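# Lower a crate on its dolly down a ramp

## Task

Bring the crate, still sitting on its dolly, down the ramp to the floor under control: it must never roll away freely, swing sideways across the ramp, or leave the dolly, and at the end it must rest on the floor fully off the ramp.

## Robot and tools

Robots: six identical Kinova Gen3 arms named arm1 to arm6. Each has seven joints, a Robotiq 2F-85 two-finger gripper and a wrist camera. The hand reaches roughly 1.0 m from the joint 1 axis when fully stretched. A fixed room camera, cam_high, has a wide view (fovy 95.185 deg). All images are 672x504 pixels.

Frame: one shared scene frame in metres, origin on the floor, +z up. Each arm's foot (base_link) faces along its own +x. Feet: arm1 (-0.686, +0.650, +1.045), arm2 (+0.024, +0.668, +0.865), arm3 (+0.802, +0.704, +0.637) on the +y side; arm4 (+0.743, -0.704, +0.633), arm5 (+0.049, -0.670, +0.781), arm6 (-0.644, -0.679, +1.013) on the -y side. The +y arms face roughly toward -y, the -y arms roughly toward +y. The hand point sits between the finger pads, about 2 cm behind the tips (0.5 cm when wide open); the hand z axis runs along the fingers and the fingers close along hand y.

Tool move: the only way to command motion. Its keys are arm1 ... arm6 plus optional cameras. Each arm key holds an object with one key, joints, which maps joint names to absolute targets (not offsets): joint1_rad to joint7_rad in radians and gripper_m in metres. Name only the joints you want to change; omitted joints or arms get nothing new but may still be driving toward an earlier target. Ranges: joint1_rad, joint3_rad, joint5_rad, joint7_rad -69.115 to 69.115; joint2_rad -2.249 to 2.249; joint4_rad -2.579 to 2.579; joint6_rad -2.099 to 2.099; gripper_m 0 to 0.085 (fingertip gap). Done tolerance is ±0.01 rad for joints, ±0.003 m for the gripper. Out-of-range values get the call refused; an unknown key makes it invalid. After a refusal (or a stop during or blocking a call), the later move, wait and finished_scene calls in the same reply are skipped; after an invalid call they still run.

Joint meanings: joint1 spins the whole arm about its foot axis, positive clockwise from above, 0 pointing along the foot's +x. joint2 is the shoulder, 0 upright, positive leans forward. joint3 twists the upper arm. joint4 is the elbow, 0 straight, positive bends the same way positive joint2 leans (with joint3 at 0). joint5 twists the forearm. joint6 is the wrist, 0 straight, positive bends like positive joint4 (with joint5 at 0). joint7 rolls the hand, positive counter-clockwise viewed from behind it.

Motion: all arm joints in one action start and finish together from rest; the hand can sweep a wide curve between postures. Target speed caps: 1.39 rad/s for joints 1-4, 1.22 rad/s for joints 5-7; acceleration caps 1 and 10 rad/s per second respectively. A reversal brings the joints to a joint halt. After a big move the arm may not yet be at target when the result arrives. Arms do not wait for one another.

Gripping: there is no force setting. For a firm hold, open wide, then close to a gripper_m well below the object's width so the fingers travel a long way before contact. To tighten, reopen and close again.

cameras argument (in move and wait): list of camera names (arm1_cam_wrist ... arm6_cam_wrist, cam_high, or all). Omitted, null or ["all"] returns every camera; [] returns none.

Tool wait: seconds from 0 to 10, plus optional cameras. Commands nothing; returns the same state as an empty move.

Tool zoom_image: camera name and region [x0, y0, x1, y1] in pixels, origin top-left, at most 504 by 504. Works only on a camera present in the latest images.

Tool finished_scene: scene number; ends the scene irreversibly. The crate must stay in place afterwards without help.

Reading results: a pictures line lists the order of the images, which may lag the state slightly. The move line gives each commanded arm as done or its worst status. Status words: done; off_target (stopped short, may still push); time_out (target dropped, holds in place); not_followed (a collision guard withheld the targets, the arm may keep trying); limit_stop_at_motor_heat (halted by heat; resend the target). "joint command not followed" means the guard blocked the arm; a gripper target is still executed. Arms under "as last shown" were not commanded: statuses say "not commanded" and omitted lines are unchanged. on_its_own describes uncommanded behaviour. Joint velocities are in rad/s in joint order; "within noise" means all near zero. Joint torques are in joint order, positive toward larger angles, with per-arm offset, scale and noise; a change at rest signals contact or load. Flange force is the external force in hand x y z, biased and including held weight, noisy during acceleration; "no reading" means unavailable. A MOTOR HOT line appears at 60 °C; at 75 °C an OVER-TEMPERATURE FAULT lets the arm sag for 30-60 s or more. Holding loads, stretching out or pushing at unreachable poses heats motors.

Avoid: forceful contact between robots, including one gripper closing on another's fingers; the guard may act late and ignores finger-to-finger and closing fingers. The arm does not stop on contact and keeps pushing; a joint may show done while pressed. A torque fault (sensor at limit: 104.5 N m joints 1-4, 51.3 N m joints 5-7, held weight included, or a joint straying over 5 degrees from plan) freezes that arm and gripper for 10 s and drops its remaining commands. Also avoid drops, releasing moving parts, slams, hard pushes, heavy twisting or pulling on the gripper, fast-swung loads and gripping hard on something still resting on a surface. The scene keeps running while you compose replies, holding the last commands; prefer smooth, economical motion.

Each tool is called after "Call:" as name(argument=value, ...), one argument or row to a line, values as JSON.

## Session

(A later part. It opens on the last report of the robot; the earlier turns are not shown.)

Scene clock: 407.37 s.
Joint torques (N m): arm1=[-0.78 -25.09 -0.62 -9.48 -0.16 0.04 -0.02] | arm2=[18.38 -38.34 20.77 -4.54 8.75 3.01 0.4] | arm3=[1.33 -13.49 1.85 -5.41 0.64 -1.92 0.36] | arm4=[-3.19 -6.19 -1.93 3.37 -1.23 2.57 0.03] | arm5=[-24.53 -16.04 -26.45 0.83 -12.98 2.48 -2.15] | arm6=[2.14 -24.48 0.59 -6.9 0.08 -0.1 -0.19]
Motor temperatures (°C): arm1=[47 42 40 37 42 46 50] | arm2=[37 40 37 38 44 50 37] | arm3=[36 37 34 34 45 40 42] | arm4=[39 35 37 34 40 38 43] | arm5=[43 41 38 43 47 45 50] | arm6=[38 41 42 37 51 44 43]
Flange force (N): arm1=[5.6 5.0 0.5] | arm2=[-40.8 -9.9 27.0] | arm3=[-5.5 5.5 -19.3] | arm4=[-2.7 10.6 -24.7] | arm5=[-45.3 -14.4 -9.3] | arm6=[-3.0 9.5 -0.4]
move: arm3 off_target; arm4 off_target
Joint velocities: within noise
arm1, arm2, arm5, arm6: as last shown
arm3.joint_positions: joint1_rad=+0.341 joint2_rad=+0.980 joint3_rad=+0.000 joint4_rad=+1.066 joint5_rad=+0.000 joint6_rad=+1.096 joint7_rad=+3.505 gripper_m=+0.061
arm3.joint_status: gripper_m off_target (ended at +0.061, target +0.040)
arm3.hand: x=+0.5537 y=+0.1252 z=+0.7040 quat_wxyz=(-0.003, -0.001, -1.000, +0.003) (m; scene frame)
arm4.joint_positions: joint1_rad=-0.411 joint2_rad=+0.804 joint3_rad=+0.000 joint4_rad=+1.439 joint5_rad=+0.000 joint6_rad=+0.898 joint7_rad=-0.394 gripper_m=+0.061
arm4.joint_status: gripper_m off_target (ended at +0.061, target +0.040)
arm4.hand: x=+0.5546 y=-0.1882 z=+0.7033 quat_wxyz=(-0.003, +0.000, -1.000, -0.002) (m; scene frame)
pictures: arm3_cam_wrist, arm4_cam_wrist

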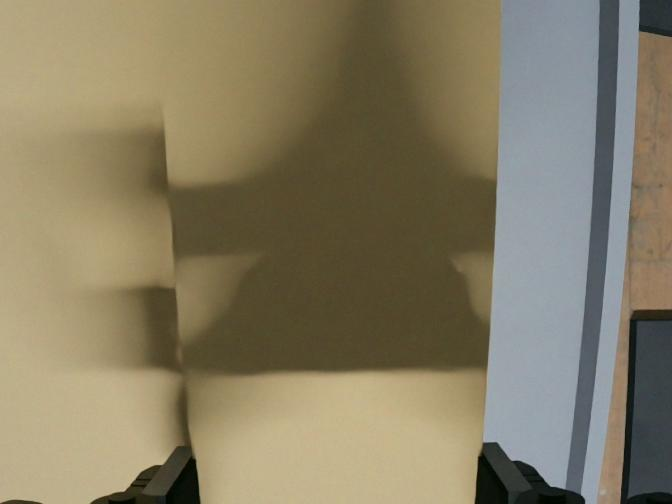

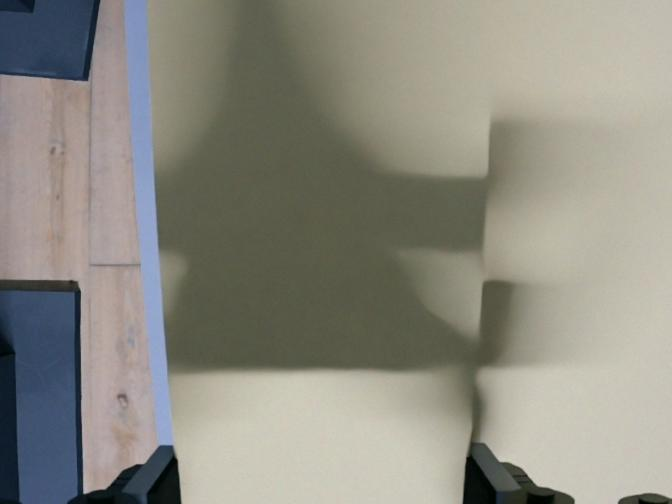

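Call:
move(
  arm2={"joints":{"gripper_m":0.085}},
  arm5={"joints":{"gripper_m":0.085}},
  cameras=[],
)

Call:
move(
  arm2={"joints":{"joint2_rad":0.95,"joint6_rad":1.297}},
  arm5={"joints":{"joint2_rad":0.7,"joint6_rad":1.15}},
  cameras=["cam_high"],
)

Call:
move(
  arm3={"joints":{"joint1_rad":0.1841,"joint2_rad":0.9433,"joint4_rad":1.2451,"joint6_rad":0.9532,"joint7_rad":3.3483}},
  arm4={"joints":{"joint1_rad":-0.2334,"joint2_rad":0.7983,"joint4_rad":1.5597,"joint6_rad":0.7836,"joint7_rad":-0.2164}},
  cameras=["arm3_cam_wrist","arm4_cam_wrist"],
)

Call:
move(
  arm3={"joints":{"joint1_rad":0.0154,"joint2_rad":0.9511,"joint4_rad":1.3322,"joint6_rad":0.8583,"joint7_rad":3.1796}},
  arm4={"joints":{"joint1_rad":-0.0422,"joint2_rad":0.832,"joint4_rad":1.5994,"joint6_rad":0.7102,"joint7_rad":-0.0252}},
  cameras=["cam_high"],
)

Scene clock: 422.13 s.
Joint torques (N m): arm1=[-0.8 -25.1 -0.65 -9.49 -0.14 0.02 -0.03] | arm2=[-1.86 -28.31 2.07 -5.02 -0.11 -0.22 0.36] | arm3=[23.37 -21.8 22.42 -15.27 10.96 -6.69 0.86] | arm4=[-20.47 -13.8 -19.19 -6.51 -10.56 -2.16 -1.11] | arm5=[-0.41 -25.87 0.85 -6.72 0.07 -0.22 0.18] | arm6=[2.15 -24.53 0.59 -6.91 0.08 -0.08 -0.17]
Motor temperatures (°C): arm1=[46 42 39 37 42 45 50] | arm2=[37 42 37 38 44 50 37] | arm3=[36 38 34 34 46 40 42] | arm4=[39 35 37 34 40 38 43] | arm5=[43 41 39 43 48 44 50] | arm6=[37 41 42 37 51 44 43]
Flange force (N): arm1=[5.6 5.0 0.5] | arm2=[-7.9 -16.2 4.8] | arm3=[-46.5 10.5 -10.8] | arm4=[-39.2 8.3 -16.6] | arm5=[-2.1 1.8 2.7] | arm6=[-3.0 9.5 -0.3]
move: arm2 done; arm5 done
Joint velocities: within noise
arm1.joint_positions: joint1_rad=-0.611 joint2_rad=+1.000 joint3_rad=+0.000 joint4_rad=+0.779 joint5_rad=+0.000 joint6_rad=+1.363 joint7_rad=+2.437 gripper_m=+0.085
arm1.joint_status: not commanded
arm1.hand: x=-0.2765 y=+0.1296 z=+1.1817 quat_wxyz=(+0.001, +0.000, -1.000, +0.001) (m; scene frame)
arm2.joint_positions: joint1_rad=-0.770 joint2_rad=+1.338 joint3_rad=+0.000 joint4_rad=+0.895 joint5_rad=+0.000 joint6_rad=+0.909 joint7_rad=+2.512 gripper_m=+0.085
arm2.joint_status: all done
arm2.hand: x=+0.3925 y=+0.1226 z=+0.7449 quat_wxyz=(-0.002, +0.000, -1.000, +0.000) (m; scene frame)
arm3, arm4: as last shown
arm3.hand: x=+0.5537 y=+0.1252 z=+0.7039 quat_wxyz=(-0.003, +0.000, -1.000, +0.003) (m; scene frame)
arm5.joint_positions: joint1_rad=+0.459 joint2_rad=+1.048 joint3_rad=+0.000 joint4_rad=+1.291 joint5_rad=+0.000 joint6_rad=+0.802 joint7_rad=+0.575 gripper_m=+0.085
arm5.joint_status: all done
arm5.hand: x=+0.3909 y=-0.1881 z=+0.7443 quat_wxyz=(-0.001, +0.000, -1.000, +0.002) (m; scene frame)
arm6.joint_positions: joint1_rad=+0.674 joint2_rad=+0.850 joint3_rad=+0.000 joint4_rad=+1.147 joint5_rad=+0.000 joint6_rad=+1.145 joint7_rad=+0.613 gripper_m=+0.085
arm6.joint_status: not commanded
arm6.hand: x=-0.2763 y=-0.2005 z=+1.1336 quat_wxyz=(+0.001, +0.000, -1.000, +0.000) (m; scene frame)
pictures: none
No camera images: "cameras" was empty.

Scene clock: 423.70 s.
Joint torques (N m): arm1=[-0.75 -25.12 -0.63 -9.49 -0.15 0.01 -0.03] | arm2=[-1.89 -26.66 2 -6.52 -0.1 -0.17 0.34] | arm3=[23.48 -21.88 22.39 -15.4 10.96 -6.7 0.88] | arm4=[-20.46 -13.77 -19.25 -6.7 -10.56 -2.26 -1.09] | arm5=[-0.46 -23.11 0.7 -8.45 0.04 -0.23 0.19] | arm6=[2.13 -24.52 0.59 -6.91 0.09 -0.09 -0.17]
Motor temperatures (°C): arm1=[46 42 39 37 42 45 50] | arm2=[37 42 37 38 44 50 37] | arm3=[36 38 34 34 46 40 42] | arm4=[39 35 37 34 40 38 43] | arm5=[43 41 39 43 47 44 50] | arm6=[37 41 42 37 51 44 43]
Flange force (N): arm1=[5.5 5.0 0.5] | arm2=[-8.3 -16.7 -2.2] | arm3=[-46.8 10.9 -10.6] | arm4=[-39.4 7.7 -16.7] | arm5=[-2.5 2.5 1.6] | arm6=[-3.0 9.5 -0.3]
move: arm2 done; arm5 done
Joint velocities: within noise
arm1, arm3, arm4, arm6: as last shown
arm2.joint_positions: joint1_rad=-0.770 joint2_rad=+0.950 joint3_rad=+0.000 joint4_rad=+0.895 joint5_rad=+0.000 joint6_rad=+1.297 joint7_rad=+2.512 gripper_m=+0.085
arm2.joint_status: all done
arm2.hand: x=+0.3840 y=+0.1329 z=+1.0007 quat_wxyz=(-0.002, +0.000, -1.000, +0.000) (m; scene frame)
arm3.hand: x=+0.5537 y=+0.1252 z=+0.7039 quat_wxyz=(-0.003, -0.001, -1.000, +0.003) (m; scene frame)
arm5.joint_positions: joint1_rad=+0.459 joint2_rad=+0.700 joint3_rad=+0.000 joint4_rad=+1.291 joint5_rad=+0.000 joint6_rad=+1.150 joint7_rad=+0.575 gripper_m=+0.085
arm5.joint_status: all done
arm5.hand: x=+0.3728 y=-0.2146 z=+0.9466 quat_wxyz=(-0.001, +0.000, -1.000, +0.002) (m; scene frame)
pictures: cam_high

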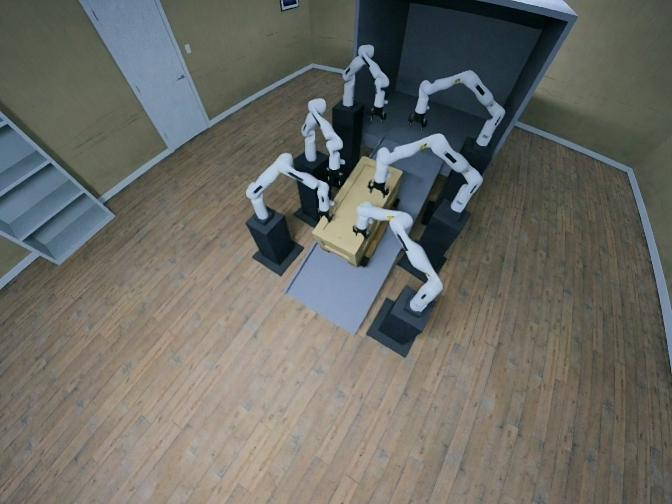

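Scene clock: 424.87 s.
Joint torques (N m): arm1=[-0.73 -25.07 -0.65 -9.51 -0.15 0.04 -0.02] | arm2=[-1.93 -26.63 2.02 -6.46 -0.1 -0.22 0.35] | arm3=[22.01 -29.22 22.99 -9.11 10.28 0.83 1.37] | arm4=[-17.23 -25.56 -16.51 -7.26 -8.02 0.95 -0.54] | arm5=[-0.46 -23.05 0.71 -8.47 0.04 -0.24 0.19] | arm6=[2.14 -24.5 0.62 -6.88 0.07 -0.1 -0.17]
Motor temperatures (°C): arm1=[46 42 39 37 42 45 50] | arm2=[37 42 37 38 44 49 37] | arm3=[36 38 34 34 46 40 42] | arm4=[39 35 37 34 40 38 43] | arm5=[43 41 39 43 47 44 50] | arm6=[37 41 42 37 51 44 43]
Flange force (N): arm1=[5.7 5.3 0.5] | arm2=[-8.5 -17.0 -2.4] | arm3=[-38.2 -8.9 11.3] | arm4=[-33.2 9.6 10.8] | arm5=[-2.4 2.3 1.5] | arm6=[-3.1 9.6 -0.4]
move: arm3 done; arm4 done
Joint velocities: within noise
arm1, arm2, arm5, arm6: as last shown
arm3.joint_positions: joint1_rad=+0.184 joint2_rad=+0.943 joint3_rad=+0.000 joint4_rad=+1.245 joint5_rad=+0.000 joint6_rad=+0.953 joint7_rad=+3.348 gripper_m=+0.061
arm3.joint_status: all done
arm3.hand: x=+0.6540 y=+0.1249 z=+0.6786 quat_wxyz=(-0.003, +0.000, -1.000, +0.003) (m; scene frame)
arm4.joint_positions: joint1_rad=-0.233 joint2_rad=+0.798 joint3_rad=+0.000 joint4_rad=+1.560 joint5_rad=+0.000 joint6_rad=+0.784 joint7_rad=-0.216 gripper_m=+0.061
arm4.joint_status: all done
arm4.hand: x=+0.6546 y=-0.1880 z=+0.6788 quat_wxyz=(-0.003, +0.000, -1.000, -0.002) (m; scene frame)
pictures: arm3_cam_wrist, arm4_cam_wrist

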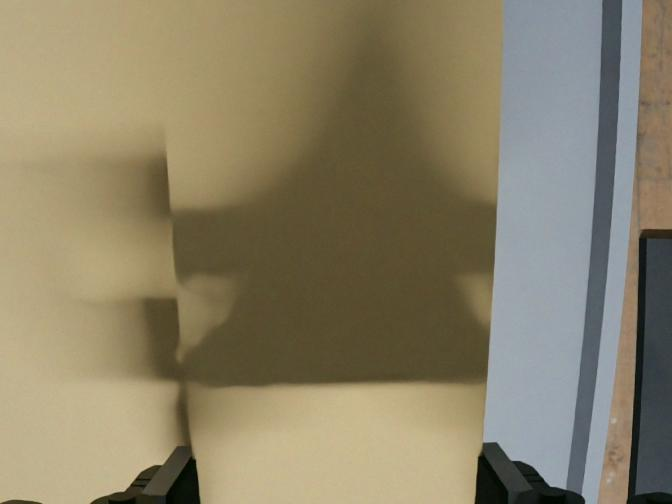

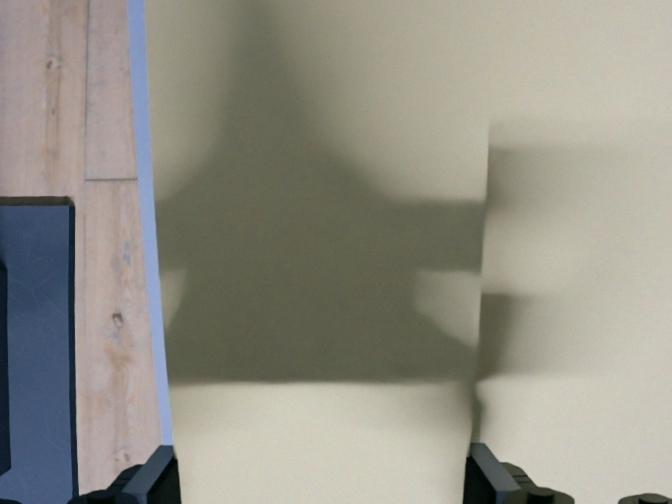

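Scene clock: 426.07 s.
Joint torques (N m): arm1=[-0.74 -25.12 -0.63 -9.48 -0.17 0.04 -0.04] | arm2=[-1.86 -26.63 2.06 -6.51 -0.1 -0.19 0.37] | arm3=[20.19 -31.1 22.5 -6.75 10.26 2.86 2.49] | arm4=[-13.68 -28.22 -12.72 -4.95 -4.48 2.79 0.78] | arm5=[-0.49 -23.06 0.77 -8.48 0.04 -0.23 0.19] | arm6=[2.15 -24.55 0.61 -6.92 0.1 -0.08 -0.19]
Motor temperatures (°C): arm1=[46 42 39 37 42 45 50] | arm2=[37 42 37 38 44 49 37] | arm3=[36 38 34 34 46 40 42] | arm4=[39 35 37 34 40 38 43] | arm5=[43 41 39 43 47 44 50] | arm6=[37 41 41 37 51 44 43]
Flange force (N): arm1=[5.5 5.0 0.5] | arm2=[-8.4 -16.6 -2.3] | arm3=[-38.4 -8.9 18.7] | arm4=[-25.6 9.3 19.3] | arm5=[-2.4 2.3 1.6] | arm6=[-3.0 9.5 -0.2]
move: arm3 done; arm4 done
Joint velocities: within noise
arm1, arm2, arm5, arm6: as last shown
arm2.hand: x=+0.3840 y=+0.1329 z=+1.0006 quat_wxyz=(-0.002, +0.000, -1.000, +0.000) (m; scene frame)
arm3.joint_positions: joint1_rad=+0.015 joint2_rad=+0.951 joint3_rad=+0.000 joint4_rad=+1.332 joint5_rad=+0.000 joint6_rad=+0.858 joint7_rad=+3.180 gripper_m=+0.061
arm3.joint_status: all done
arm3.hand: x=+0.7541 y=+0.1247 z=+0.6530 quat_wxyz=(-0.003, +0.000, -1.000, +0.003) (m; scene frame)
arm4.joint_positions: joint1_rad=-0.042 joint2_rad=+0.832 joint3_rad=+0.000 joint4_rad=+1.599 joint5_rad=+0.000 joint6_rad=+0.710 joint7_rad=-0.025 gripper_m=+0.061
arm4.joint_status: all done
arm4.hand: x=+0.7545 y=-0.1877 z=+0.6535 quat_wxyz=(-0.003, +0.000, -1.000, -0.002) (m; scene frame)
pictures: cam_high

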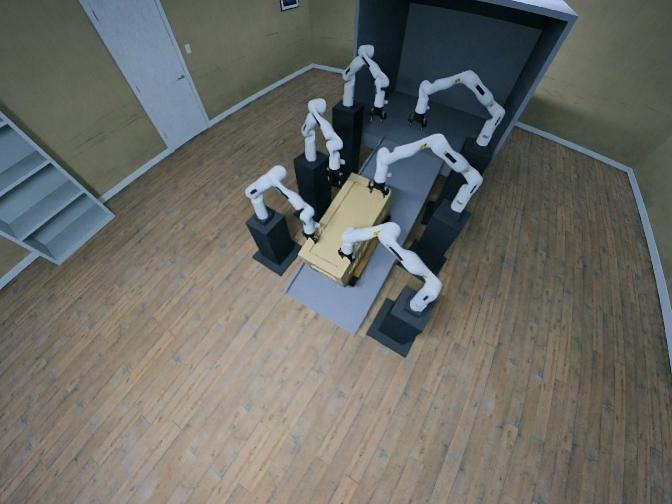

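Call:
move(
  arm3={"joints":{"joint1_rad":-0.1569,"joint2_rad":0.9979,"joint4_rad":1.3352,"joint6_rad":0.8085,"joint7_rad":3.0073}},
  arm4={"joints":{"joint1_rad":0.1492,"joint2_rad":0.9013,"joint4_rad":1.5586,"joint6_rad":0.6817,"joint7_rad":0.1662}},
  cameras=[],
)

Call:
move(
  arm3={"joints":{"joint1_rad":-0.3226,"joint2_rad":1.0738,"joint4_rad":1.2542,"joint6_rad":0.8136,"joint7_rad":2.8416}},
  arm4={"joints":{"joint1_rad":0.3276,"joint2_rad":0.9949,"joint4_rad":1.4375,"joint6_rad":0.7092,"joint7_rad":0.3446}},
  cameras=["cam_high"],
)

Call:
move(
  arm3={"joints":{"joint1_rad":-0.4741,"joint2_rad":1.1824,"joint4_rad":1.0818,"joint6_rad":0.8774,"joint7_rad":2.6901}},
  arm4={"joints":{"joint1_rad":0.485,"joint2_rad":1.117,"joint4_rad":1.2291,"joint6_rad":0.7955,"joint7_rad":0.502}},
  cameras=[],
)

Call:
move(
  arm3={"joints":{"joint1_rad":-0.607,"joint2_rad":1.3379,"joint4_rad":0.7838,"joint6_rad":1.0199,"joint7_rad":2.5572}},
  arm4={"joints":{"joint1_rad":0.6184,"joint2_rad":1.2814,"joint4_rad":0.9047,"joint6_rad":0.9555,"joint7_rad":0.6354}},
  cameras=["arm3_cam_wrist","arm4_cam_wrist","cam_high"],
)

Scene clock: 444.50 s.
Joint torques (N m): arm1=[-0.75 -25.16 -0.6 -9.52 -0.17 0.06 -0.03] | arm2=[-1.83 -26.67 2.03 -6.47 -0.11 -0.2 0.34] | arm3=[25.3 -15.69 28.34 -3.64 12.45 -0.15 2.98] | arm4=[-18.28 -14.56 -17.68 -5.04 -5.86 -1.51 0.7] | arm5=[-0.44 -23.04 0.7 -8.45 0.04 -0.23 0.2] | arm6=[2.13 -24.53 0.6 -6.91 0.09 -0.09 -0.19]
Motor temperatures (°C): arm1=[44 42 39 37 42 45 50] | arm2=[36 43 37 38 43 49 37] | arm3=[37 39 35 34 47 40 42] | arm4=[40 36 37 34 40 38 43] | arm5=[43 41 38 42 47 44 50] | arm6=[37 41 41 37 50 44 43]
Flange force (N): arm1=[5.6 5.2 0.7] | arm2=[-8.6 -17.0 -2.3] | arm3=[-48.0 6.7 -12.9] | arm4=[-32.4 -9.4 -15.6] | arm5=[-2.4 2.4 1.5] | arm6=[-3.1 9.5 -0.3]
move: arm3 done; arm4 done
Joint velocities: within noise
arm1, arm2, arm5, arm6: as last shown
arm3.joint_positions: joint1_rad=-0.157 joint2_rad=+0.998 joint3_rad=+0.000 joint4_rad=+1.335 joint5_rad=+0.000 joint6_rad=+0.808 joint7_rad=+3.007 gripper_m=+0.061
arm3.joint_status: all done
arm3.hand: x=+0.8542 y=+0.1244 z=+0.6256 quat_wxyz=(-0.003, -0.001, -1.000, +0.003) (m; scene frame)
arm4.joint_positions: joint1_rad=+0.149 joint2_rad=+0.901 joint3_rad=+0.000 joint4_rad=+1.559 joint5_rad=+0.000 joint6_rad=+0.682 joint7_rad=+0.166 gripper_m=+0.061
arm4.joint_status: all done
arm4.hand: x=+0.8547 y=-0.1874 z=+0.6262 quat_wxyz=(-0.003, +0.000, -1.000, -0.002) (m; scene frame)
pictures: none
No camera images: "cameras" was empty.

Scene clock: 445.67 s.
Joint torques (N m): arm1=[-0.82 -25.14 -0.59 -9.41 -0.2 0.04 0.01] | arm2=[-1.87 -26.68 1.99 -6.52 -0.1 -0.23 0.33] | arm3=[24.02 -15.25 26.3 -0.51 11.25 1.61 2.48] | arm4=[-19.88 -14.73 -19.13 -2.87 -6.77 -0.09 0.4] | arm5=[-0.47 -23.06 0.73 -8.47 0.05 -0.23 0.2] | arm6=[2.12 -24.53 0.59 -6.93 0.06 -0.09 -0.18]
Motor temperatures (°C): arm1=[44 42 39 37 42 45 50] | arm2=[36 43 37 38 43 49 37] | arm3=[37 39 35 34 47 40 42] | arm4=[40 36 37 34 41 38 43] | arm5=[43 41 38 42 47 44 50] | arm6=[37 41 41 37 50 44 43]
Flange force (N): arm1=[5.2 4.5 0.4] | arm2=[-8.5 -16.8 -2.3] | arm3=[-44.1 5.4 -11.5] | arm4=[-33.4 -11.4 -14.4] | arm5=[-2.4 2.3 1.5] | arm6=[-3.0 9.4 -0.2]
move: arm3 done; arm4 done
Joint velocities: within noise
arm1, arm2, arm5, arm6: as last shown
arm3.joint_positions: joint1_rad=-0.323 joint2_rad=+1.074 joint3_rad=+0.000 joint4_rad=+1.254 joint5_rad=+0.000 joint6_rad=+0.814 joint7_rad=+2.842 gripper_m=+0.061
arm3.joint_status: all done
arm3.hand: x=+0.9542 y=+0.1242 z=+0.5998 quat_wxyz=(-0.003, -0.001, -1.000, +0.003) (m; scene frame)
arm4.joint_positions: joint1_rad=+0.327 joint2_rad=+0.995 joint3_rad=+0.000 joint4_rad=+1.437 joint5_rad=+0.000 joint6_rad=+0.709 joint7_rad=+0.345 gripper_m=+0.061
arm4.joint_status: all done
arm4.hand: x=+0.9548 y=-0.1875 z=+0.6004 quat_wxyz=(-0.003, +0.000, -1.000, -0.002) (m; scene frame)
pictures: cam_high

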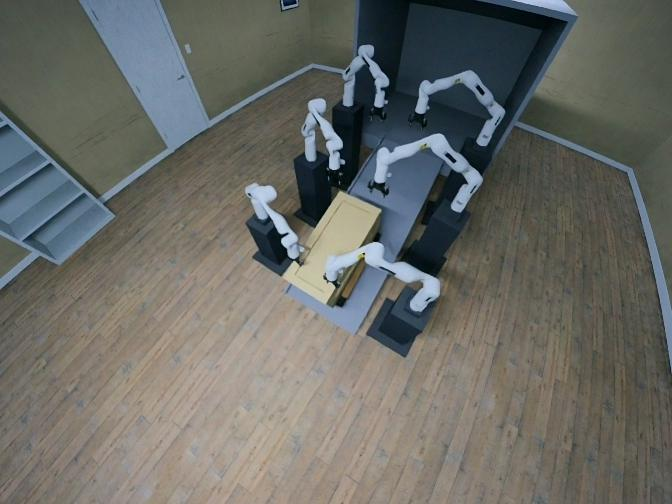

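Scene clock: 446.90 s.
Joint torques (N m): arm1=[-0.75 -25.08 -0.64 -9.51 -0.14 0.01 -0.04] | arm2=[-1.84 -26.68 1.92 -6.48 -0.1 -0.18 0.35] | arm3=[25.05 -16.06 26.36 2.62 12.37 4.31 3.32] | arm4=[-20.11 -16.12 -17.64 0.14 -6.39 2.47 1.05] | arm5=[-0.47 -23.08 0.72 -8.47 0.03 -0.22 0.19] | arm6=[2.15 -24.54 0.58 -6.91 0.05 -0.09 -0.2]
Motor temperatures (°C): arm1=[44 42 39 37 42 45 50] | arm2=[36 43 37 38 43 49 37] | arm3=[37 39 35 34 47 40 42] | arm4=[40 36 37 34 41 38 43] | arm5=[43 41 38 42 47 44 50] | arm6=[37 41 41 37 50 44 43]
Flange force (N): arm1=[5.7 5.2 0.5] | arm2=[-8.6 -16.9 -2.3] | arm3=[-47.3 3.3 -6.4] | arm4=[-32.7 -7.5 -9.1] | arm5=[-2.5 2.3 1.6] | arm6=[-3.0 9.5 -0.3]
move: arm3 done; arm4 done
Joint velocities: within noise
arm1, arm2, arm5, arm6: as last shown
arm3.joint_positions: joint1_rad=-0.474 joint2_rad=+1.182 joint3_rad=+0.000 joint4_rad=+1.082 joint5_rad=+0.000 joint6_rad=+0.877 joint7_rad=+2.690 gripper_m=+0.061
arm3.joint_status: all done
arm3.hand: x=+1.0545 y=+0.1242 z=+0.5740 quat_wxyz=(-0.003, +0.000, -1.000, +0.003) (m; scene frame)
arm4.joint_positions: joint1_rad=+0.485 joint2_rad=+1.117 joint3_rad=+0.000 joint4_rad=+1.229 joint5_rad=+0.000 joint6_rad=+0.796 joint7_rad=+0.502 gripper_m=+0.061
arm4.joint_status: all done
arm4.hand: x=+1.0550 y=-0.1874 z=+0.5748 quat_wxyz=(-0.003, +0.000, -1.000, -0.002) (m; scene frame)
pictures: none
No camera images: "cameras" was empty.

Scene clock: 448.33 s.
Joint torques (N m): arm1=[-0.77 -25.14 -0.64 -9.51 -0.17 0.06 -0.04] | arm2=[-1.77 -26.65 2.02 -6.53 -0.12 -0.21 0.35] | arm3=[20.4 -17.37 19.03 1.38 9.78 4.28 2.03] | arm4=[-21.08 -20.47 -16.13 0.5 -8.18 4.83 0.14] | arm5=[-0.46 -23.03 0.72 -8.43 0.05 -0.23 0.18] | arm6=[2.13 -24.49 0.58 -6.92 0.08 -0.06 -0.19]
Motor temperatures (°C): arm1=[44 42 39 37 41 45 50] | arm2=[36 43 36 38 43 49 37] | arm3=[37 39 35 34 47 40 42] | arm4=[40 36 37 34 41 38 43] | arm5=[43 41 38 42 47 44 50] | arm6=[37 41 41 37 50 44 43]
Flange force (N): arm1=[5.7 5.1 0.6] | arm2=[-8.5 -16.5 -2.3] | arm3=[-37.2 2.2 -5.8] | arm4=[-35.6 -6.5 -0.4] | arm5=[-2.5 2.4 1.4] | arm6=[-2.9 9.3 -0.2]
move: arm3 done; arm4 done
Joint velocities: within noise
arm1, arm2, arm5, arm6: as last shown
arm3.joint_positions: joint1_rad=-0.607 joint2_rad=+1.338 joint3_rad=+0.000 joint4_rad=+0.784 joint5_rad=+0.000 joint6_rad=+1.020 joint7_rad=+2.557 gripper_m=+0.061
arm3.joint_status: all done
arm3.hand: x=+1.1544 y=+0.1241 z=+0.5487 quat_wxyz=(-0.003, -0.001, -1.000, +0.003) (m; scene frame)
arm4.joint_positions: joint1_rad=+0.618 joint2_rad=+1.281 joint3_rad=+0.000 joint4_rad=+0.905 joint5_rad=+0.000 joint6_rad=+0.956 joint7_rad=+0.635 gripper_m=+0.061
arm4.joint_status: all done
arm4.hand: x=+1.1551 y=-0.1873 z=+0.5496 quat_wxyz=(-0.003, +0.000, -1.000, -0.002) (m; scene frame)
pictures: arm3_cam_wrist, arm4_cam_wrist, cam_high

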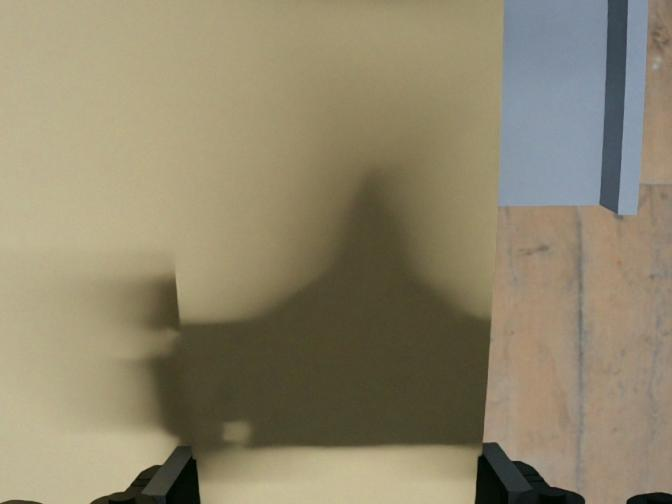

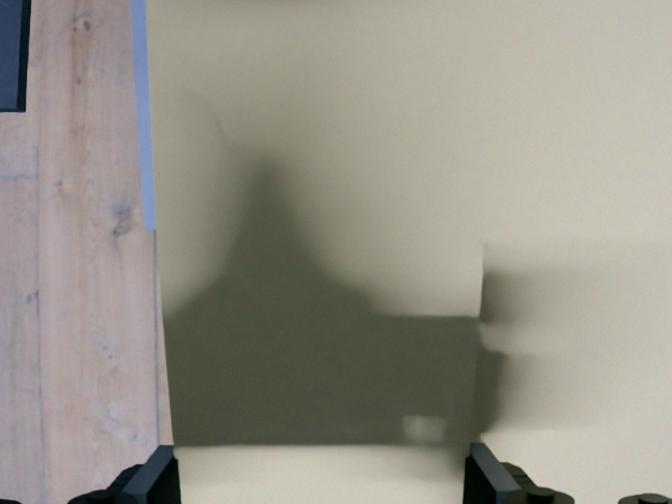

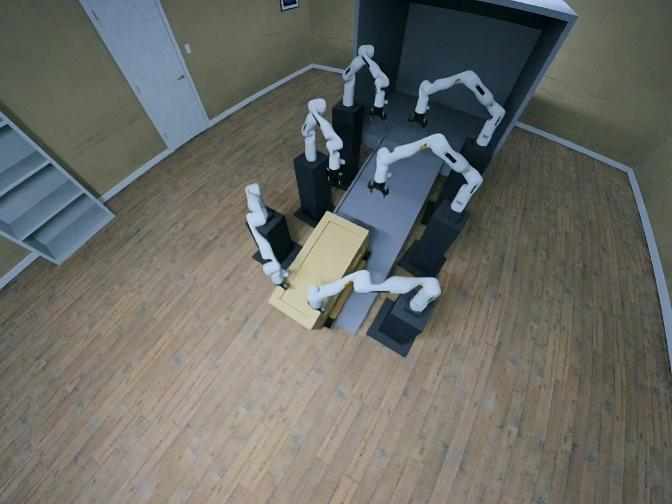

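Call:
move(
  arm3={"joints":{"joint1_rad":-0.6617,"joint2_rad":1.4317,"joint4_rad":0.5667,"joint6_rad":1.1432,"joint7_rad":2.5025}},
  arm4={"joints":{"joint1_rad":0.6722,"joint2_rad":1.3739,"joint4_rad":0.6884,"joint6_rad":1.0793,"joint7_rad":0.6892}},
  cameras=[],
)

Call:
move(
  arm3={"joints":{"gripper_m":0.085}},
  cameras=["arm3_cam_wrist","arm4_cam_wrist","cam_high"],
)

Call:
move(
  arm3={"joints":{"joint2_rad":1.2,"joint6_rad":1.375}},
  cameras=["arm4_cam_wrist"],
)

Call:
move(
  arm3={"joints":{"joint1_rad":-0.1582,"joint2_rad":0.7399,"joint4_rad":1.4166,"joint6_rad":0.985,"joint7_rad":3.006}},
  cameras=["arm3_cam_wrist","arm4_cam_wrist","cam_high"],
)

Scene clock: 461.57 s.
Joint torques (N m): arm1=[-0.76 -25.07 -0.66 -9.46 -0.18 0.06 -0.02] | arm2=[-1.82 -26.59 1.98 -6.53 -0.11 -0.21 0.37] | arm3=[8.56 -37.79 8.49 -14.22 4.99 -1.39 2.18] | arm4=[-9.74 -30.14 -5.24 -8.41 -3.07 0.19 1.01] | arm5=[-0.45 -23.05 0.73 -8.49 0.04 -0.24 0.21] | arm6=[2.17 -24.52 0.62 -6.9 0.07 -0.08 -0.18]
Motor temperatures (°C): arm1=[44 42 38 37 41 45 50] | arm2=[36 43 36 38 43 49 37] | arm3=[37 39 35 34 47 40 42] | arm4=[40 36 37 34 41 38 43] | arm5=[42 41 38 42 46 43 50] | arm6=[36 41 41 37 50 43 43]
Flange force (N): arm1=[5.5 5.1 0.5] | arm2=[-8.4 -16.5 -2.3] | arm3=[-5.2 19.2 11.1] | arm4=[-12.1 -5.7 4.3] | arm5=[-2.3 2.3 1.5] | arm6=[-3.0 9.5 -0.3]
move: arm3 done; arm4 done
Joint velocities: within noise
arm1.joint_positions: joint1_rad=-0.611 joint2_rad=+1.000 joint3_rad=+0.000 joint4_rad=+0.779 joint5_rad=+0.000 joint6_rad=+1.363 joint7_rad=+2.437 gripper_m=+0.085
arm1.joint_status: not commanded
arm1.hand: x=-0.2765 y=+0.1296 z=+1.1817 quat_wxyz=(+0.001, +0.000, -1.000, +0.001) (m; scene frame)
arm2, arm5: as last shown
arm3.joint_positions: joint1_rad=-0.662 joint2_rad=+1.432 joint3_rad=+0.000 joint4_rad=+0.567 joint5_rad=+0.000 joint6_rad=+1.143 joint7_rad=+2.503 gripper_m=+0.061
arm3.joint_status: all done
arm3.hand: x=+1.2007 y=+0.1236 z=+0.5444 quat_wxyz=(-0.003, +0.000, -1.000, +0.003) (m; scene frame)
arm4.joint_positions: joint1_rad=+0.672 joint2_rad=+1.374 joint3_rad=+0.000 joint4_rad=+0.688 joint5_rad=+0.000 joint6_rad=+1.079 joint7_rad=+0.689 gripper_m=+0.061
arm4.joint_status: all done
arm4.hand: x=+1.2013 y=-0.1872 z=+0.5453 quat_wxyz=(-0.003, +0.000, -1.000, -0.002) (m; scene frame)
arm6.joint_positions: joint1_rad=+0.674 joint2_rad=+0.850 joint3_rad=+0.000 joint4_rad=+1.147 joint5_rad=+0.000 joint6_rad=+1.145 joint7_rad=+0.613 gripper_m=+0.085
arm6.joint_status: not commanded
arm6.hand: x=-0.2763 y=-0.2005 z=+1.1336 quat_wxyz=(+0.001, +0.000, -1.000, +0.000) (m; scene frame)
pictures: none
No camera images: "cameras" was empty.

Scene clock: 462.47 s.
Joint torques (N m): arm1=[-0.75 -25.12 -0.65 -9.48 -0.15 0.02 -0.01] | arm2=[-1.87 -26.66 2.02 -6.43 -0.12 -0.18 0.32] | arm3=[-0.45 -26.59 0.48 -7.72 -0.25 0.14 0.27] | arm4=[-15.2 -28.95 -8.56 -3.34 -3.68 4.64 3.52] | arm5=[-0.47 -23.07 0.72 -8.5 0.03 -0.23 0.18] | arm6=[2.15 -24.54 0.59 -6.91 0.08 -0.1 -0.18]
Motor temperatures (°C): arm1=[43 42 38 37 41 45 50] | arm2=[36 43 36 38 43 49 37] | arm3=[37 39 35 34 47 40 42] | arm4=[40 36 37 34 41 38 43] | arm5=[42 41 38 42 46 43 50] | arm6=[36 41 41 37 50 43 43]
Flange force (N): arm1=[5.4 5.0 0.5] | arm2=[-8.6 -17.1 -2.3] | arm3=[1.4 1.5 -1.6] | arm4=[-25.8 3.4 10.5] | arm5=[-2.4 2.2 1.6] | arm6=[-3.0 9.5 -0.3]
move: arm3 done
Joint velocities: within noise
arm1, arm4, arm6: as last shown
arm2.joint_positions: joint1_rad=-0.770 joint2_rad=+0.950 joint3_rad=+0.000 joint4_rad=+0.895 joint5_rad=+0.000 joint6_rad=+1.297 joint7_rad=+2.512 gripper_m=+0.085
arm2.joint_status: not commanded
arm2.hand: x=+0.3840 y=+0.1329 z=+1.0006 quat_wxyz=(-0.002, +0.000, -1.000, +0.000) (m; scene frame)
arm3.joint_positions: joint1_rad=-0.662 joint2_rad=+1.432 joint3_rad=+0.000 joint4_rad=+0.567 joint5_rad=+0.000 joint6_rad=+1.143 joint7_rad=+2.503 gripper_m=+0.085
arm3.joint_status: all done
arm3.hand: x=+1.2007 y=+0.1237 z=+0.5444 quat_wxyz=(-0.003, +0.000, -1.000, +0.003) (m; scene frame)
arm4.hand: x=+1.2014 y=-0.1872 z=+0.5453 quat_wxyz=(-0.003, +0.000, -1.000, -0.002) (m; scene frame)
arm5.joint_positions: joint1_rad=+0.459 joint2_rad=+0.700 joint3_rad=+0.000 joint4_rad=+1.291 joint5_rad=+0.000 joint6_rad=+1.150 joint7_rad=+0.575 gripper_m=+0.085
arm5.joint_status: not commanded
arm5.hand: x=+0.3728 y=-0.2146 z=+0.9466 quat_wxyz=(-0.001, +0.000, -1.000, +0.002) (m; scene frame)
pictures: arm3_cam_wrist, arm4_cam_wrist, cam_high

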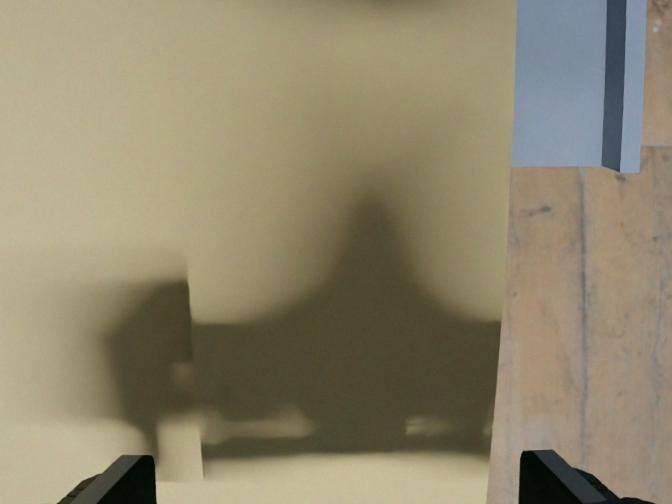

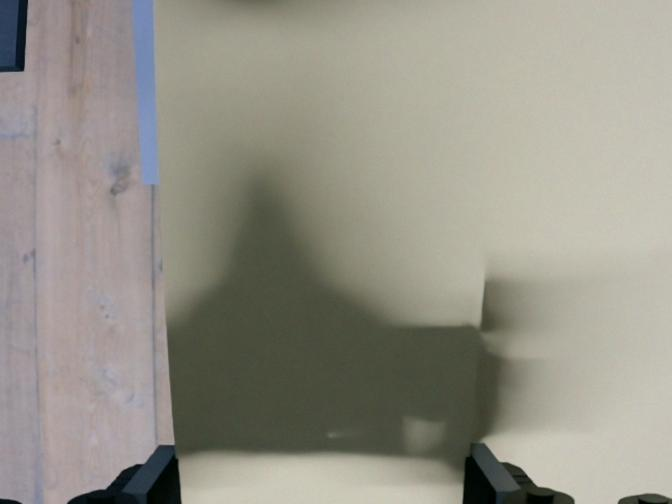

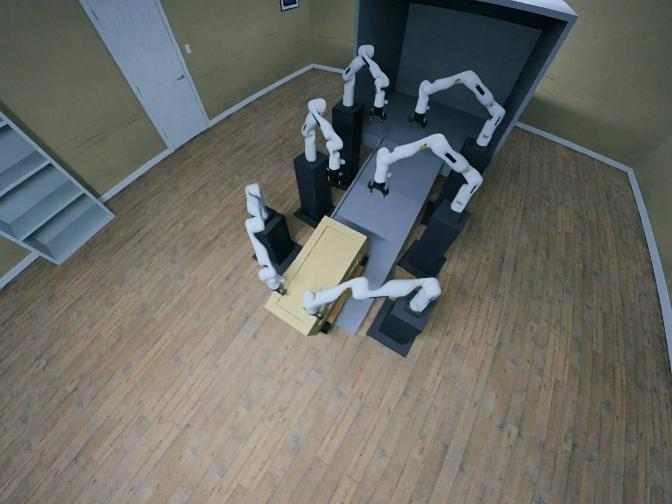

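Scene clock: 463.73 s.
Joint torques (N m): arm1=[-0.78 -25.05 -0.63 -9.47 -0.16 0.06 -0.01] | arm2=[-1.93 -26.64 1.97 -6.46 -0.05 -0.18 0.39] | arm3=[-0.44 -26.03 0.4 -8.37 -0.22 0.14 0.25] | arm4=[-15.59 -28.92 -8.88 -3.26 -3.73 4.72 3.55] | arm5=[-0.45 -23.09 0.71 -8.51 0.02 -0.21 0.21] | arm6=[2.11 -24.55 0.56 -6.94 0.06 -0.08 -0.2]
Motor temperatures (°C): arm1=[43 42 38 37 41 45 50] | arm2=[36 43 36 38 43 49 37] | arm3=[37 39 35 34 47 40 42] | arm4=[40 36 37 34 41 38 43] | arm5=[42 41 38 42 46 43 50] | arm6=[36 41 41 37 50 43 43]
Flange force (N): arm1=[5.6 5.2 0.5] | arm2=[-8.5 -16.9 -2.3] | arm3=[1.7 2.0 -1.1] | arm4=[-26.3 3.2 10.6] | arm5=[-2.3 2.2 1.7] | arm6=[-3.0 9.4 -0.2]
move: arm3 done
Joint velocities: within noise
arm1, arm2, arm4, arm5, arm6: as last shown
arm3.joint_positions: joint1_rad=-0.662 joint2_rad=+1.200 joint3_rad=+0.000 joint4_rad=+0.567 joint5_rad=+0.000 joint6_rad=+1.375 joint7_rad=+2.503 gripper_m=+0.085
arm3.joint_status: all done
arm3.hand: x=+1.1985 y=+0.1266 z=+0.7076 quat_wxyz=(-0.003, -0.001, -1.000, +0.003) (m; scene frame)
arm4.hand: x=+1.2013 y=-0.1872 z=+0.5453 quat_wxyz=(-0.003, +0.000, -1.000, -0.002) (m; scene frame)
pictures: arm4_cam_wrist

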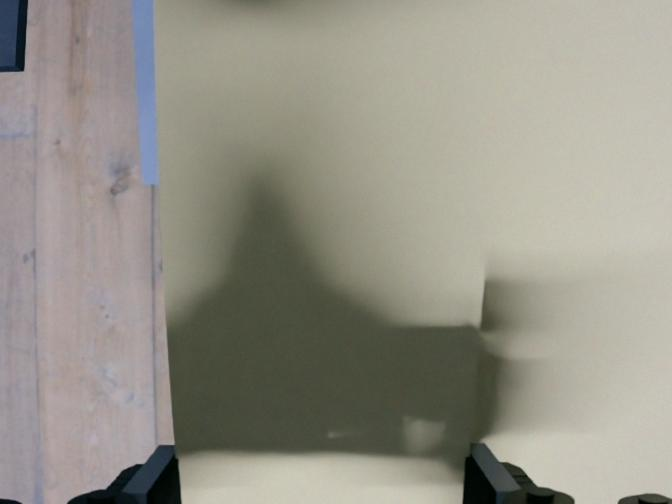

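Scene clock: 465.90 s.
Joint torques (N m): arm1=[-0.81 -25.15 -0.67 -9.54 -0.16 0.02 -0.03] | arm2=[-1.88 -26.64 2.03 -6.52 -0.11 -0.22 0.36] | arm3=[-0.46 -19.51 0.18 -7.06 -0.26 0.11 0.28] | arm4=[-15.57 -28.96 -8.87 -3.24 -3.69 4.71 3.65] | arm5=[-0.5 -23.06 0.72 -8.46 0.04 -0.24 0.19] | arm6=[2.16 -24.54 0.58 -6.9 0.08 -0.06 -0.19]
Motor temperatures (°C): arm1=[43 42 38 37 41 45 50] | arm2=[36 43 36 38 43 49 37] | arm3=[37 39 35 34 47 40 42] | arm4=[40 37 37 34 41 38 43] | arm5=[42 41 38 42 46 43 50] | arm6=[36 41 41 37 50 43 43]
Flange force (N): arm1=[5.7 5.1 0.6] | arm2=[-8.4 -16.7 -2.3] | arm3=[0.3 1.2 -1.7] | arm4=[-26.4 3.6 10.7] | arm5=[-2.5 2.4 1.5] | arm6=[-3.1 9.5 -0.2]
move: arm3 done
Joint velocities: within noise
arm1, arm2, arm4, arm5, arm6: as last shown
arm3.joint_positions: joint1_rad=-0.158 joint2_rad=+0.740 joint3_rad=+0.000 joint4_rad=+1.417 joint5_rad=+0.000 joint6_rad=+0.985 joint7_rad=+3.006 gripper_m=+0.085
arm3.joint_status: all done
arm3.hand: x=+0.8496 y=+0.1603 z=+0.7513 quat_wxyz=(-0.003, +0.000, -1.000, +0.003) (m; scene frame)
pictures: arm3_cam_wrist, arm4_cam_wrist, cam_high

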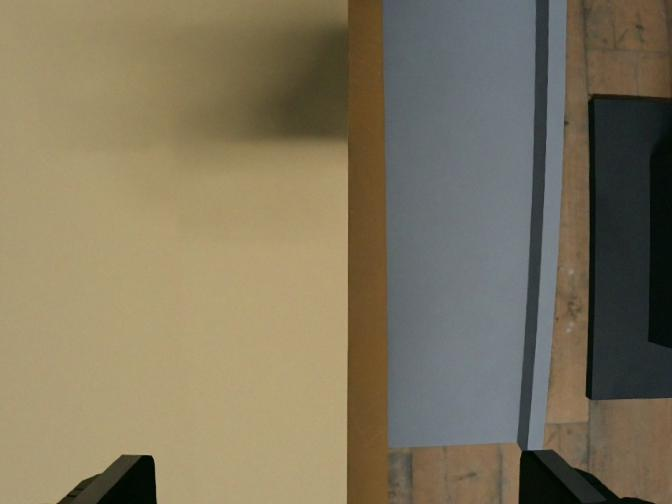

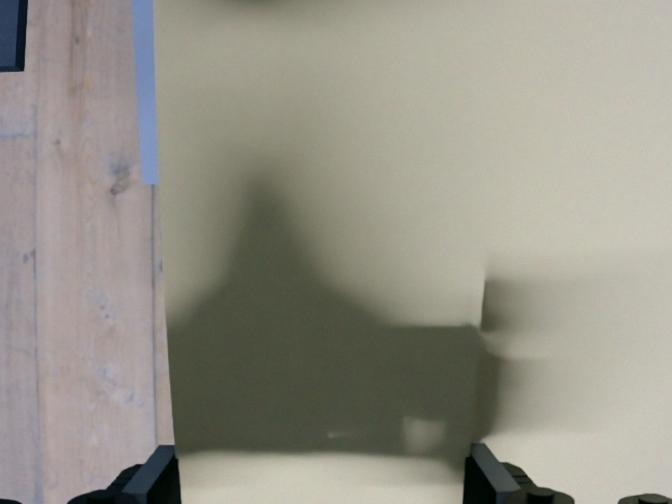

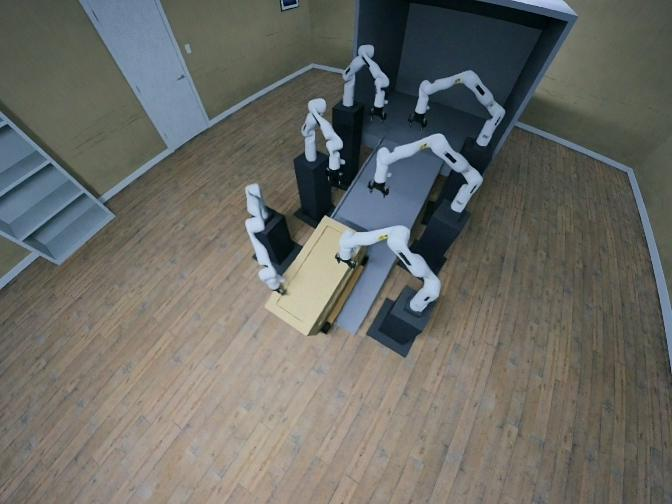

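Call:
move(
  arm3={"joints":{"joint1_rad":-0.152,"joint2_rad":0.935,"joint4_rad":1.377,"joint6_rad":0.8296,"joint7_rad":2.992}},
  cameras=["arm3_cam_wrist"],
)

Scene clock: 477.97 s.
Joint torques (N m): arm1=[-0.76 -25.1 -0.66 -9.5 -0.16 0.03 -0.02] | arm2=[-1.89 -26.58 1.97 -6.45 -0.12 -0.24 0.36] | arm3=[-0.44 -21.26 0.27 -6.17 -0.27 0.1 0.22] | arm4=[-15.63 -29.11 -8.95 -3.27 -3.7 4.77 3.63] | arm5=[-0.45 -23.08 0.71 -8.45 0.04 -0.24 0.19] | arm6=[2.11 -24.54 0.62 -6.9 0.07 -0.06 -0.2]
Motor temperatures (°C): arm1=[43 42 38 37 41 45 50] | arm2=[36 44 36 37 43 49 37] | arm3=[37 39 35 34 47 40 42] | arm4=[40 37 37 34 41 38 43] | arm5=[42 41 38 42 46 43 50] | arm6=[36 41 40 37 50 43 43]
Flange force (N): arm1=[5.6 5.1 0.5] | arm2=[-8.6 -17.0 -2.5] | arm3=[0.4 0.7 -1.9] | arm4=[-26.5 3.5 11.0] | arm5=[-2.5 2.5 1.5] | arm6=[-3.1 9.5 -0.2]
move: arm3 done
Joint velocities: within noise
arm1, arm2, arm4, arm5, arm6: as last shown
arm3.joint_positions: joint1_rad=-0.152 joint2_rad=+0.935 joint3_rad=+0.000 joint4_rad=+1.377 joint5_rad=+0.000 joint6_rad=+0.830 joint7_rad=+2.992 gripper_m=+0.085
arm3.joint_status: all done
arm3.hand: x=+0.8499 y=+0.1347 z=+0.6521 quat_wxyz=(-0.003, -0.011, -1.000, +0.003) (m; scene frame)
pictures: arm3_cam_wrist

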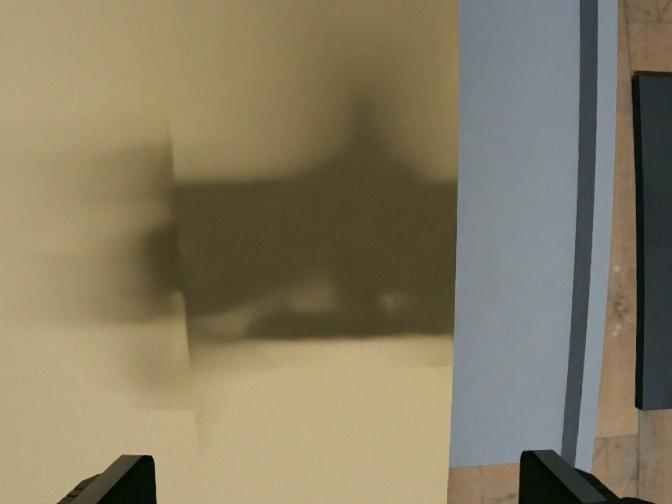

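Call:
move(
  arm3={"joints":{"joint2_rad":0.9919,"joint4_rad":1.3639,"joint6_rad":0.7858}},
  cameras=[],
)

Call:
move(
  arm3={"joints":{"gripper_m":0.04}},
  cameras=["arm3_cam_wrist"],
)

Scene clock: 485.57 s.
Joint torques (N m): arm1=[-0.79 -25.11 -0.65 -9.52 -0.17 0.05 -0.02] | arm2=[-1.88 -26.61 2.05 -6.44 -0.08 -0.2 0.35] | arm3=[-0.45 -21.72 0.37 -5.87 -0.29 0.09 0.27] | arm4=[-15.56 -29.02 -8.8 -3.29 -3.74 4.69 3.63] | arm5=[-0.47 -23.07 0.7 -8.43 0.03 -0.23 0.2] | arm6=[2.15 -24.5 0.58 -6.93 0.05 -0.07 -0.19]
Motor temperatures (°C): arm1=[42 42 38 37 41 45 50] | arm2=[36 44 36 37 43 49 37] | arm3=[37 39 35 34 46 40 42] | arm4=[40 37 37 34 41 38 43] | arm5=[42 41 38 42 46 43 50] | arm6=[36 41 40 37 50 43 43]
Flange force (N): arm1=[5.7 5.2 0.6] | arm2=[-8.6 -17.0 -2.4] | arm3=[0.3 0.3 -1.8] | arm4=[-26.4 3.5 10.7] | arm5=[-2.5 2.5 1.5] | arm6=[-2.9 9.3 -0.2]
move: arm3 done
Joint velocities: within noise
arm1, arm2, arm4, arm5, arm6: as last shown
arm3.joint_positions: joint1_rad=-0.152 joint2_rad=+0.992 joint3_rad=+0.000 joint4_rad=+1.364 joint5_rad=+0.000 joint6_rad=+0.786 joint7_rad=+2.992 gripper_m=+0.085
arm3.joint_status: all done
arm3.hand: x=+0.8506 y=+0.1305 z=+0.6226 quat_wxyz=(-0.003, -0.011, -1.000, +0.003) (m; scene frame)
pictures: none
No camera images: "cameras" was empty.

Scene clock: 486.40 s.
Joint torques (N m): arm1=[-0.78 -25.03 -0.65 -9.47 -0.16 0.03 0] | arm2=[-1.86 -26.66 1.96 -6.49 -0.09 -0.24 0.33] | arm3=[1.48 1.31 1.59 -5.56 -0.51 -6.63 -0.89] | arm4=[-18.1 -29.74 -10.8 -3.49 -5.07 4.93 3.06] | arm5=[-0.49 -23.08 0.72 -8.46 0.03 -0.24 0.21] | arm6=[2.12 -24.53 0.57 -6.92 0.08 -0.11 -0.19]
Motor temperatures (°C): arm1=[42 42 38 37 41 45 50] | arm2=[36 44 36 37 43 49 37] | arm3=[37 39 35 34 46 40 42] | arm4=[40 37 37 34 41 38 43] | arm5=[42 41 38 42 46 43 50] | arm6=[36 41 40 37 50 43 43]
Flange force (N): arm1=[5.6 5.2 0.4] | arm2=[-8.6 -17.0 -2.4] | arm3=[1.1 20.3 -53.3] | arm4=[-29.6 0.3 12.1] | arm5=[-2.5 2.4 1.5] | arm6=[-3.1 9.5 -0.3]
move: arm3 off_target
Joint velocities: within noise
arm1, arm2, arm4, arm5, arm6: as last shown
arm3.joint_positions: joint1_rad=-0.152 joint2_rad=+0.992 joint3_rad=+0.000 joint4_rad=+1.364 joint5_rad=+0.000 joint6_rad=+0.786 joint7_rad=+2.992 gripper_m=+0.062
arm3.joint_status: gripper_m off_target (ended at +0.062, target +0.040)
arm3.hand: x=+0.8506 y=+0.1304 z=+0.6226 quat_wxyz=(-0.003, -0.011, -1.000, +0.003) (m; scene frame)
arm4.hand: x=+1.2013 y=-0.1872 z=+0.5452 quat_wxyz=(-0.003, +0.000, -1.000, -0.002) (m; scene frame)
pictures: arm3_cam_wrist

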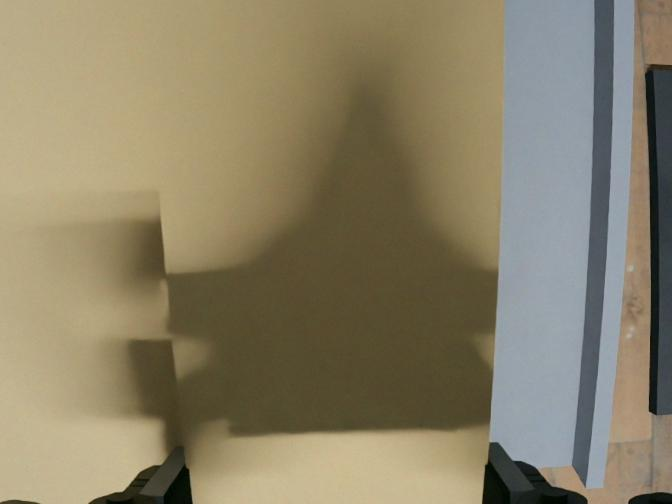

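Call:
move(
  arm4={"joints":{"gripper_m":0.085}},
  cameras=[],
)

Call:
move(
  arm4={"joints":{"joint2_rad":1.13,"joint6_rad":1.323}},
  cameras=[],
)

Call:
move(
  arm4={"joints":{"joint1_rad":0.1396,"joint2_rad":0.7093,"joint4_rad":1.4566,"joint6_rad":0.9757,"joint7_rad":0.137}},
  cameras=["arm3_cam_wrist","arm4_cam_wrist"],
)

Scene clock: 498.17 s.
Joint torques (N m): arm1=[-0.79 -25.12 -0.66 -9.49 -0.14 0.04 -0.05] | arm2=[-1.87 -26.68 2 -6.48 -0.08 -0.23 0.33] | arm3=[18.79 -2.19 19.61 -1.82 5.65 -3.14 -1.1] | arm4=[-0.45 -27.65 1.39 -7.63 0.05 -0.15 -0.13] | arm5=[-0.45 -23.06 0.75 -8.5 0.03 -0.21 0.17] | arm6=[2.13 -24.54 0.58 -6.87 0.09 -0.08 -0.18]
Motor temperatures (°C): arm1=[42 42 37 37 41 45 50] | arm2=[36 44 36 37 43 49 37] | arm3=[37 39 35 34 46 40 42] | arm4=[41 38 37 34 41 38 43] | arm5=[41 41 37 42 46 43 50] | arm6=[36 41 40 37 50 43 43]
Flange force (N): arm1=[5.6 5.0 0.5] | arm2=[-8.6 -17.0 -2.4] | arm3=[-29.5 11.8 -41.3] | arm4=[-2.8 1.6 0.2] | arm5=[-2.3 2.2 1.6] | arm6=[-3.2 9.7 -0.3]
move: arm4 done
Joint velocities: within noise
arm1, arm2, arm3, arm5, arm6: as last shown
arm3.hand: x=+0.8504 y=+0.1304 z=+0.6226 quat_wxyz=(-0.002, -0.011, -1.000, +0.003) (m; scene frame)
arm4.joint_positions: joint1_rad=+0.672 joint2_rad=+1.374 joint3_rad=+0.000 joint4_rad=+0.688 joint5_rad=+0.000 joint6_rad=+1.079 joint7_rad=+0.689 gripper_m=+0.085
arm4.joint_status: all done
arm4.hand: x=+1.2013 y=-0.1872 z=+0.5453 quat_wxyz=(-0.003, +0.000, -1.000, -0.002) (m; scene frame)
pictures: none
No camera images: "cameras" was empty.

Scene clock: 499.47 s.
Joint torques (N m): arm1=[-0.76 -25.11 -0.67 -9.48 -0.14 0.03 -0.03] | arm2=[-1.92 -26.67 2.06 -6.54 -0.1 -0.19 0.35] | arm3=[18.04 -1.84 18.84 -1.42 5.45 -2.9 -0.98] | arm4=[-0.38 -26.87 1.31 -8.5 0.02 -0.17 -0.09] | arm5=[-0.43 -23.06 0.76 -8.46 0.02 -0.24 0.2] | arm6=[2.13 -24.52 0.59 -6.91 0.09 -0.08 -0.16]
Motor temperatures (°C): arm1=[42 42 37 37 41 45 50] | arm2=[36 44 35 37 43 49 37] | arm3=[37 39 35 34 46 40 42] | arm4=[41 38 37 34 41 38 43] | arm5=[41 41 37 42 46 43 50] | arm6=[36 41 40 37 50 43 43]
Flange force (N): arm1=[5.5 4.9 0.5] | arm2=[-8.3 -16.6 -2.2] | arm3=[-28.5 11.0 -41.5] | arm4=[-2.2 1.2 -0.5] | arm5=[-2.4 2.4 1.5] | arm6=[-3.0 9.5 -0.2]
move: arm4 done
Joint velocities: within noise
arm1.joint_positions: joint1_rad=-0.611 joint2_rad=+1.000 joint3_rad=+0.000 joint4_rad=+0.779 joint5_rad=+0.000 joint6_rad=+1.363 joint7_rad=+2.437 gripper_m=+0.085
arm1.joint_status: not commanded
arm1.hand: x=-0.2765 y=+0.1296 z=+1.1817 quat_wxyz=(+0.001, +0.000, -1.000, +0.001) (m; scene frame)
arm2, arm3, arm5: as last shown
arm3.hand: x=+0.8506 y=+0.1305 z=+0.6226 quat_wxyz=(-0.003, -0.011, -1.000, +0.003) (m; scene frame)
arm4.joint_positions: joint1_rad=+0.672 joint2_rad=+1.130 joint3_rad=+0.000 joint4_rad=+0.688 joint5_rad=+0.000 joint6_rad=+1.323 joint7_rad=+0.689 gripper_m=+0.085
arm4.joint_status: all done
arm4.hand: x=+1.1975 y=-0.1912 z=+0.7137 quat_wxyz=(-0.003, +0.000, -1.000, -0.002) (m; scene frame)
arm6.joint_positions: joint1_rad=+0.674 joint2_rad=+0.850 joint3_rad=+0.000 joint4_rad=+1.147 joint5_rad=+0.000 joint6_rad=+1.145 joint7_rad=+0.613 gripper_m=+0.085
arm6.joint_status: not commanded
arm6.hand: x=-0.2763 y=-0.2005 z=+1.1336 quat_wxyz=(+0.001, +0.000, -1.000, +0.000) (m; scene frame)
pictures: none
No camera images: "cameras" was empty.

Scene clock: 501.53 s.
Joint torques (N m): arm1=[-0.8 -25.08 -0.67 -9.47 -0.13 0.06 -0.02] | arm2=[-1.84 -26.64 1.97 -6.49 -0.11 -0.15 0.35] | arm3=[18.02 -1.88 18.82 -1.37 5.47 -2.88 -1] | arm4=[-0.34 -20.35 1.16 -7.21 0.07 -0.23 -0.07] | arm5=[-0.47 -23.07 0.72 -8.47 0.02 -0.21 0.21] | arm6=[2.14 -24.5 0.61 -6.93 0.07 -0.08 -0.18]
Motor temperatures (°C): arm1=[42 42 37 37 41 45 50] | arm2=[36 44 35 37 43 49 37] | arm3=[37 39 35 34 46 40 42] | arm4=[41 38 37 34 41 38 43] | arm5=[41 41 37 42 46 43 50] | arm6=[36 41 40 37 50 43 43]
Flange force (N): arm1=[5.6 5.1 0.5] | arm2=[-8.4 -16.6 -2.2] | arm3=[-28.5 10.8 -41.4] | arm4=[-1.2 1.0 -0.9] | arm5=[-2.4 2.3 1.6] | arm6=[-2.9 9.4 -0.3]
move: arm4 done
Joint velocities: within noise
arm1, arm3, arm6: as last shown
arm2.joint_positions: joint1_rad=-0.770 joint2_rad=+0.950 joint3_rad=+0.000 joint4_rad=+0.895 joint5_rad=+0.000 joint6_rad=+1.297 joint7_rad=+2.512 gripper_m=+0.085
arm2.joint_status: not commanded
arm2.hand: x=+0.3840 y=+0.1329 z=+1.0006 quat_wxyz=(-0.002, +0.000, -1.000, +0.000) (m; scene frame)
arm4.joint_positions: joint1_rad=+0.140 joint2_rad=+0.709 joint3_rad=+0.000 joint4_rad=+1.457 joint5_rad=+0.000 joint6_rad=+0.976 joint7_rad=+0.137 gripper_m=+0.085
arm4.joint_status: all done
arm4.hand: x=+0.8501 y=-0.1807 z=+0.7521 quat_wxyz=(-0.003, -0.010, -1.000, -0.002) (m; scene frame)
arm5.joint_positions: joint1_rad=+0.459 joint2_rad=+0.700 joint3_rad=+0.000 joint4_rad=+1.291 joint5_rad=+0.000 joint6_rad=+1.150 joint7_rad=+0.575 gripper_m=+0.085
arm5.joint_status: not commanded
arm5.hand: x=+0.3728 y=-0.2146 z=+0.9466 quat_wxyz=(-0.001, +0.000, -1.000, +0.002) (m; scene frame)
pictures: arm3_cam_wrist, arm4_cam_wrist

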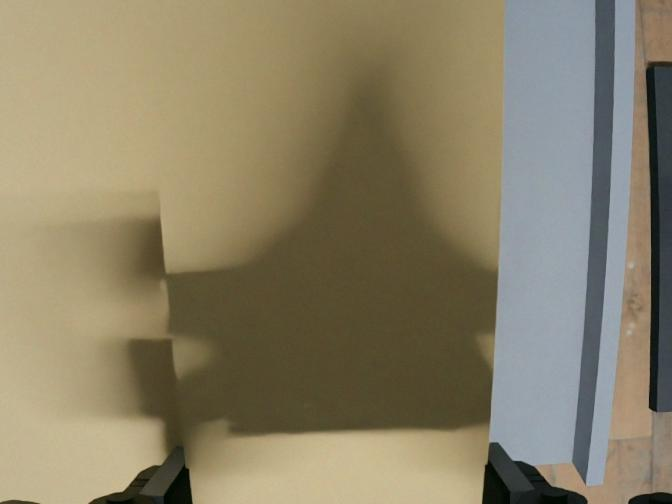

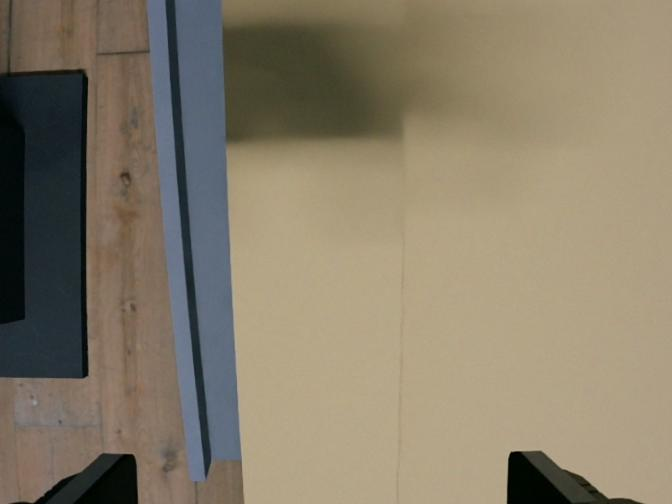

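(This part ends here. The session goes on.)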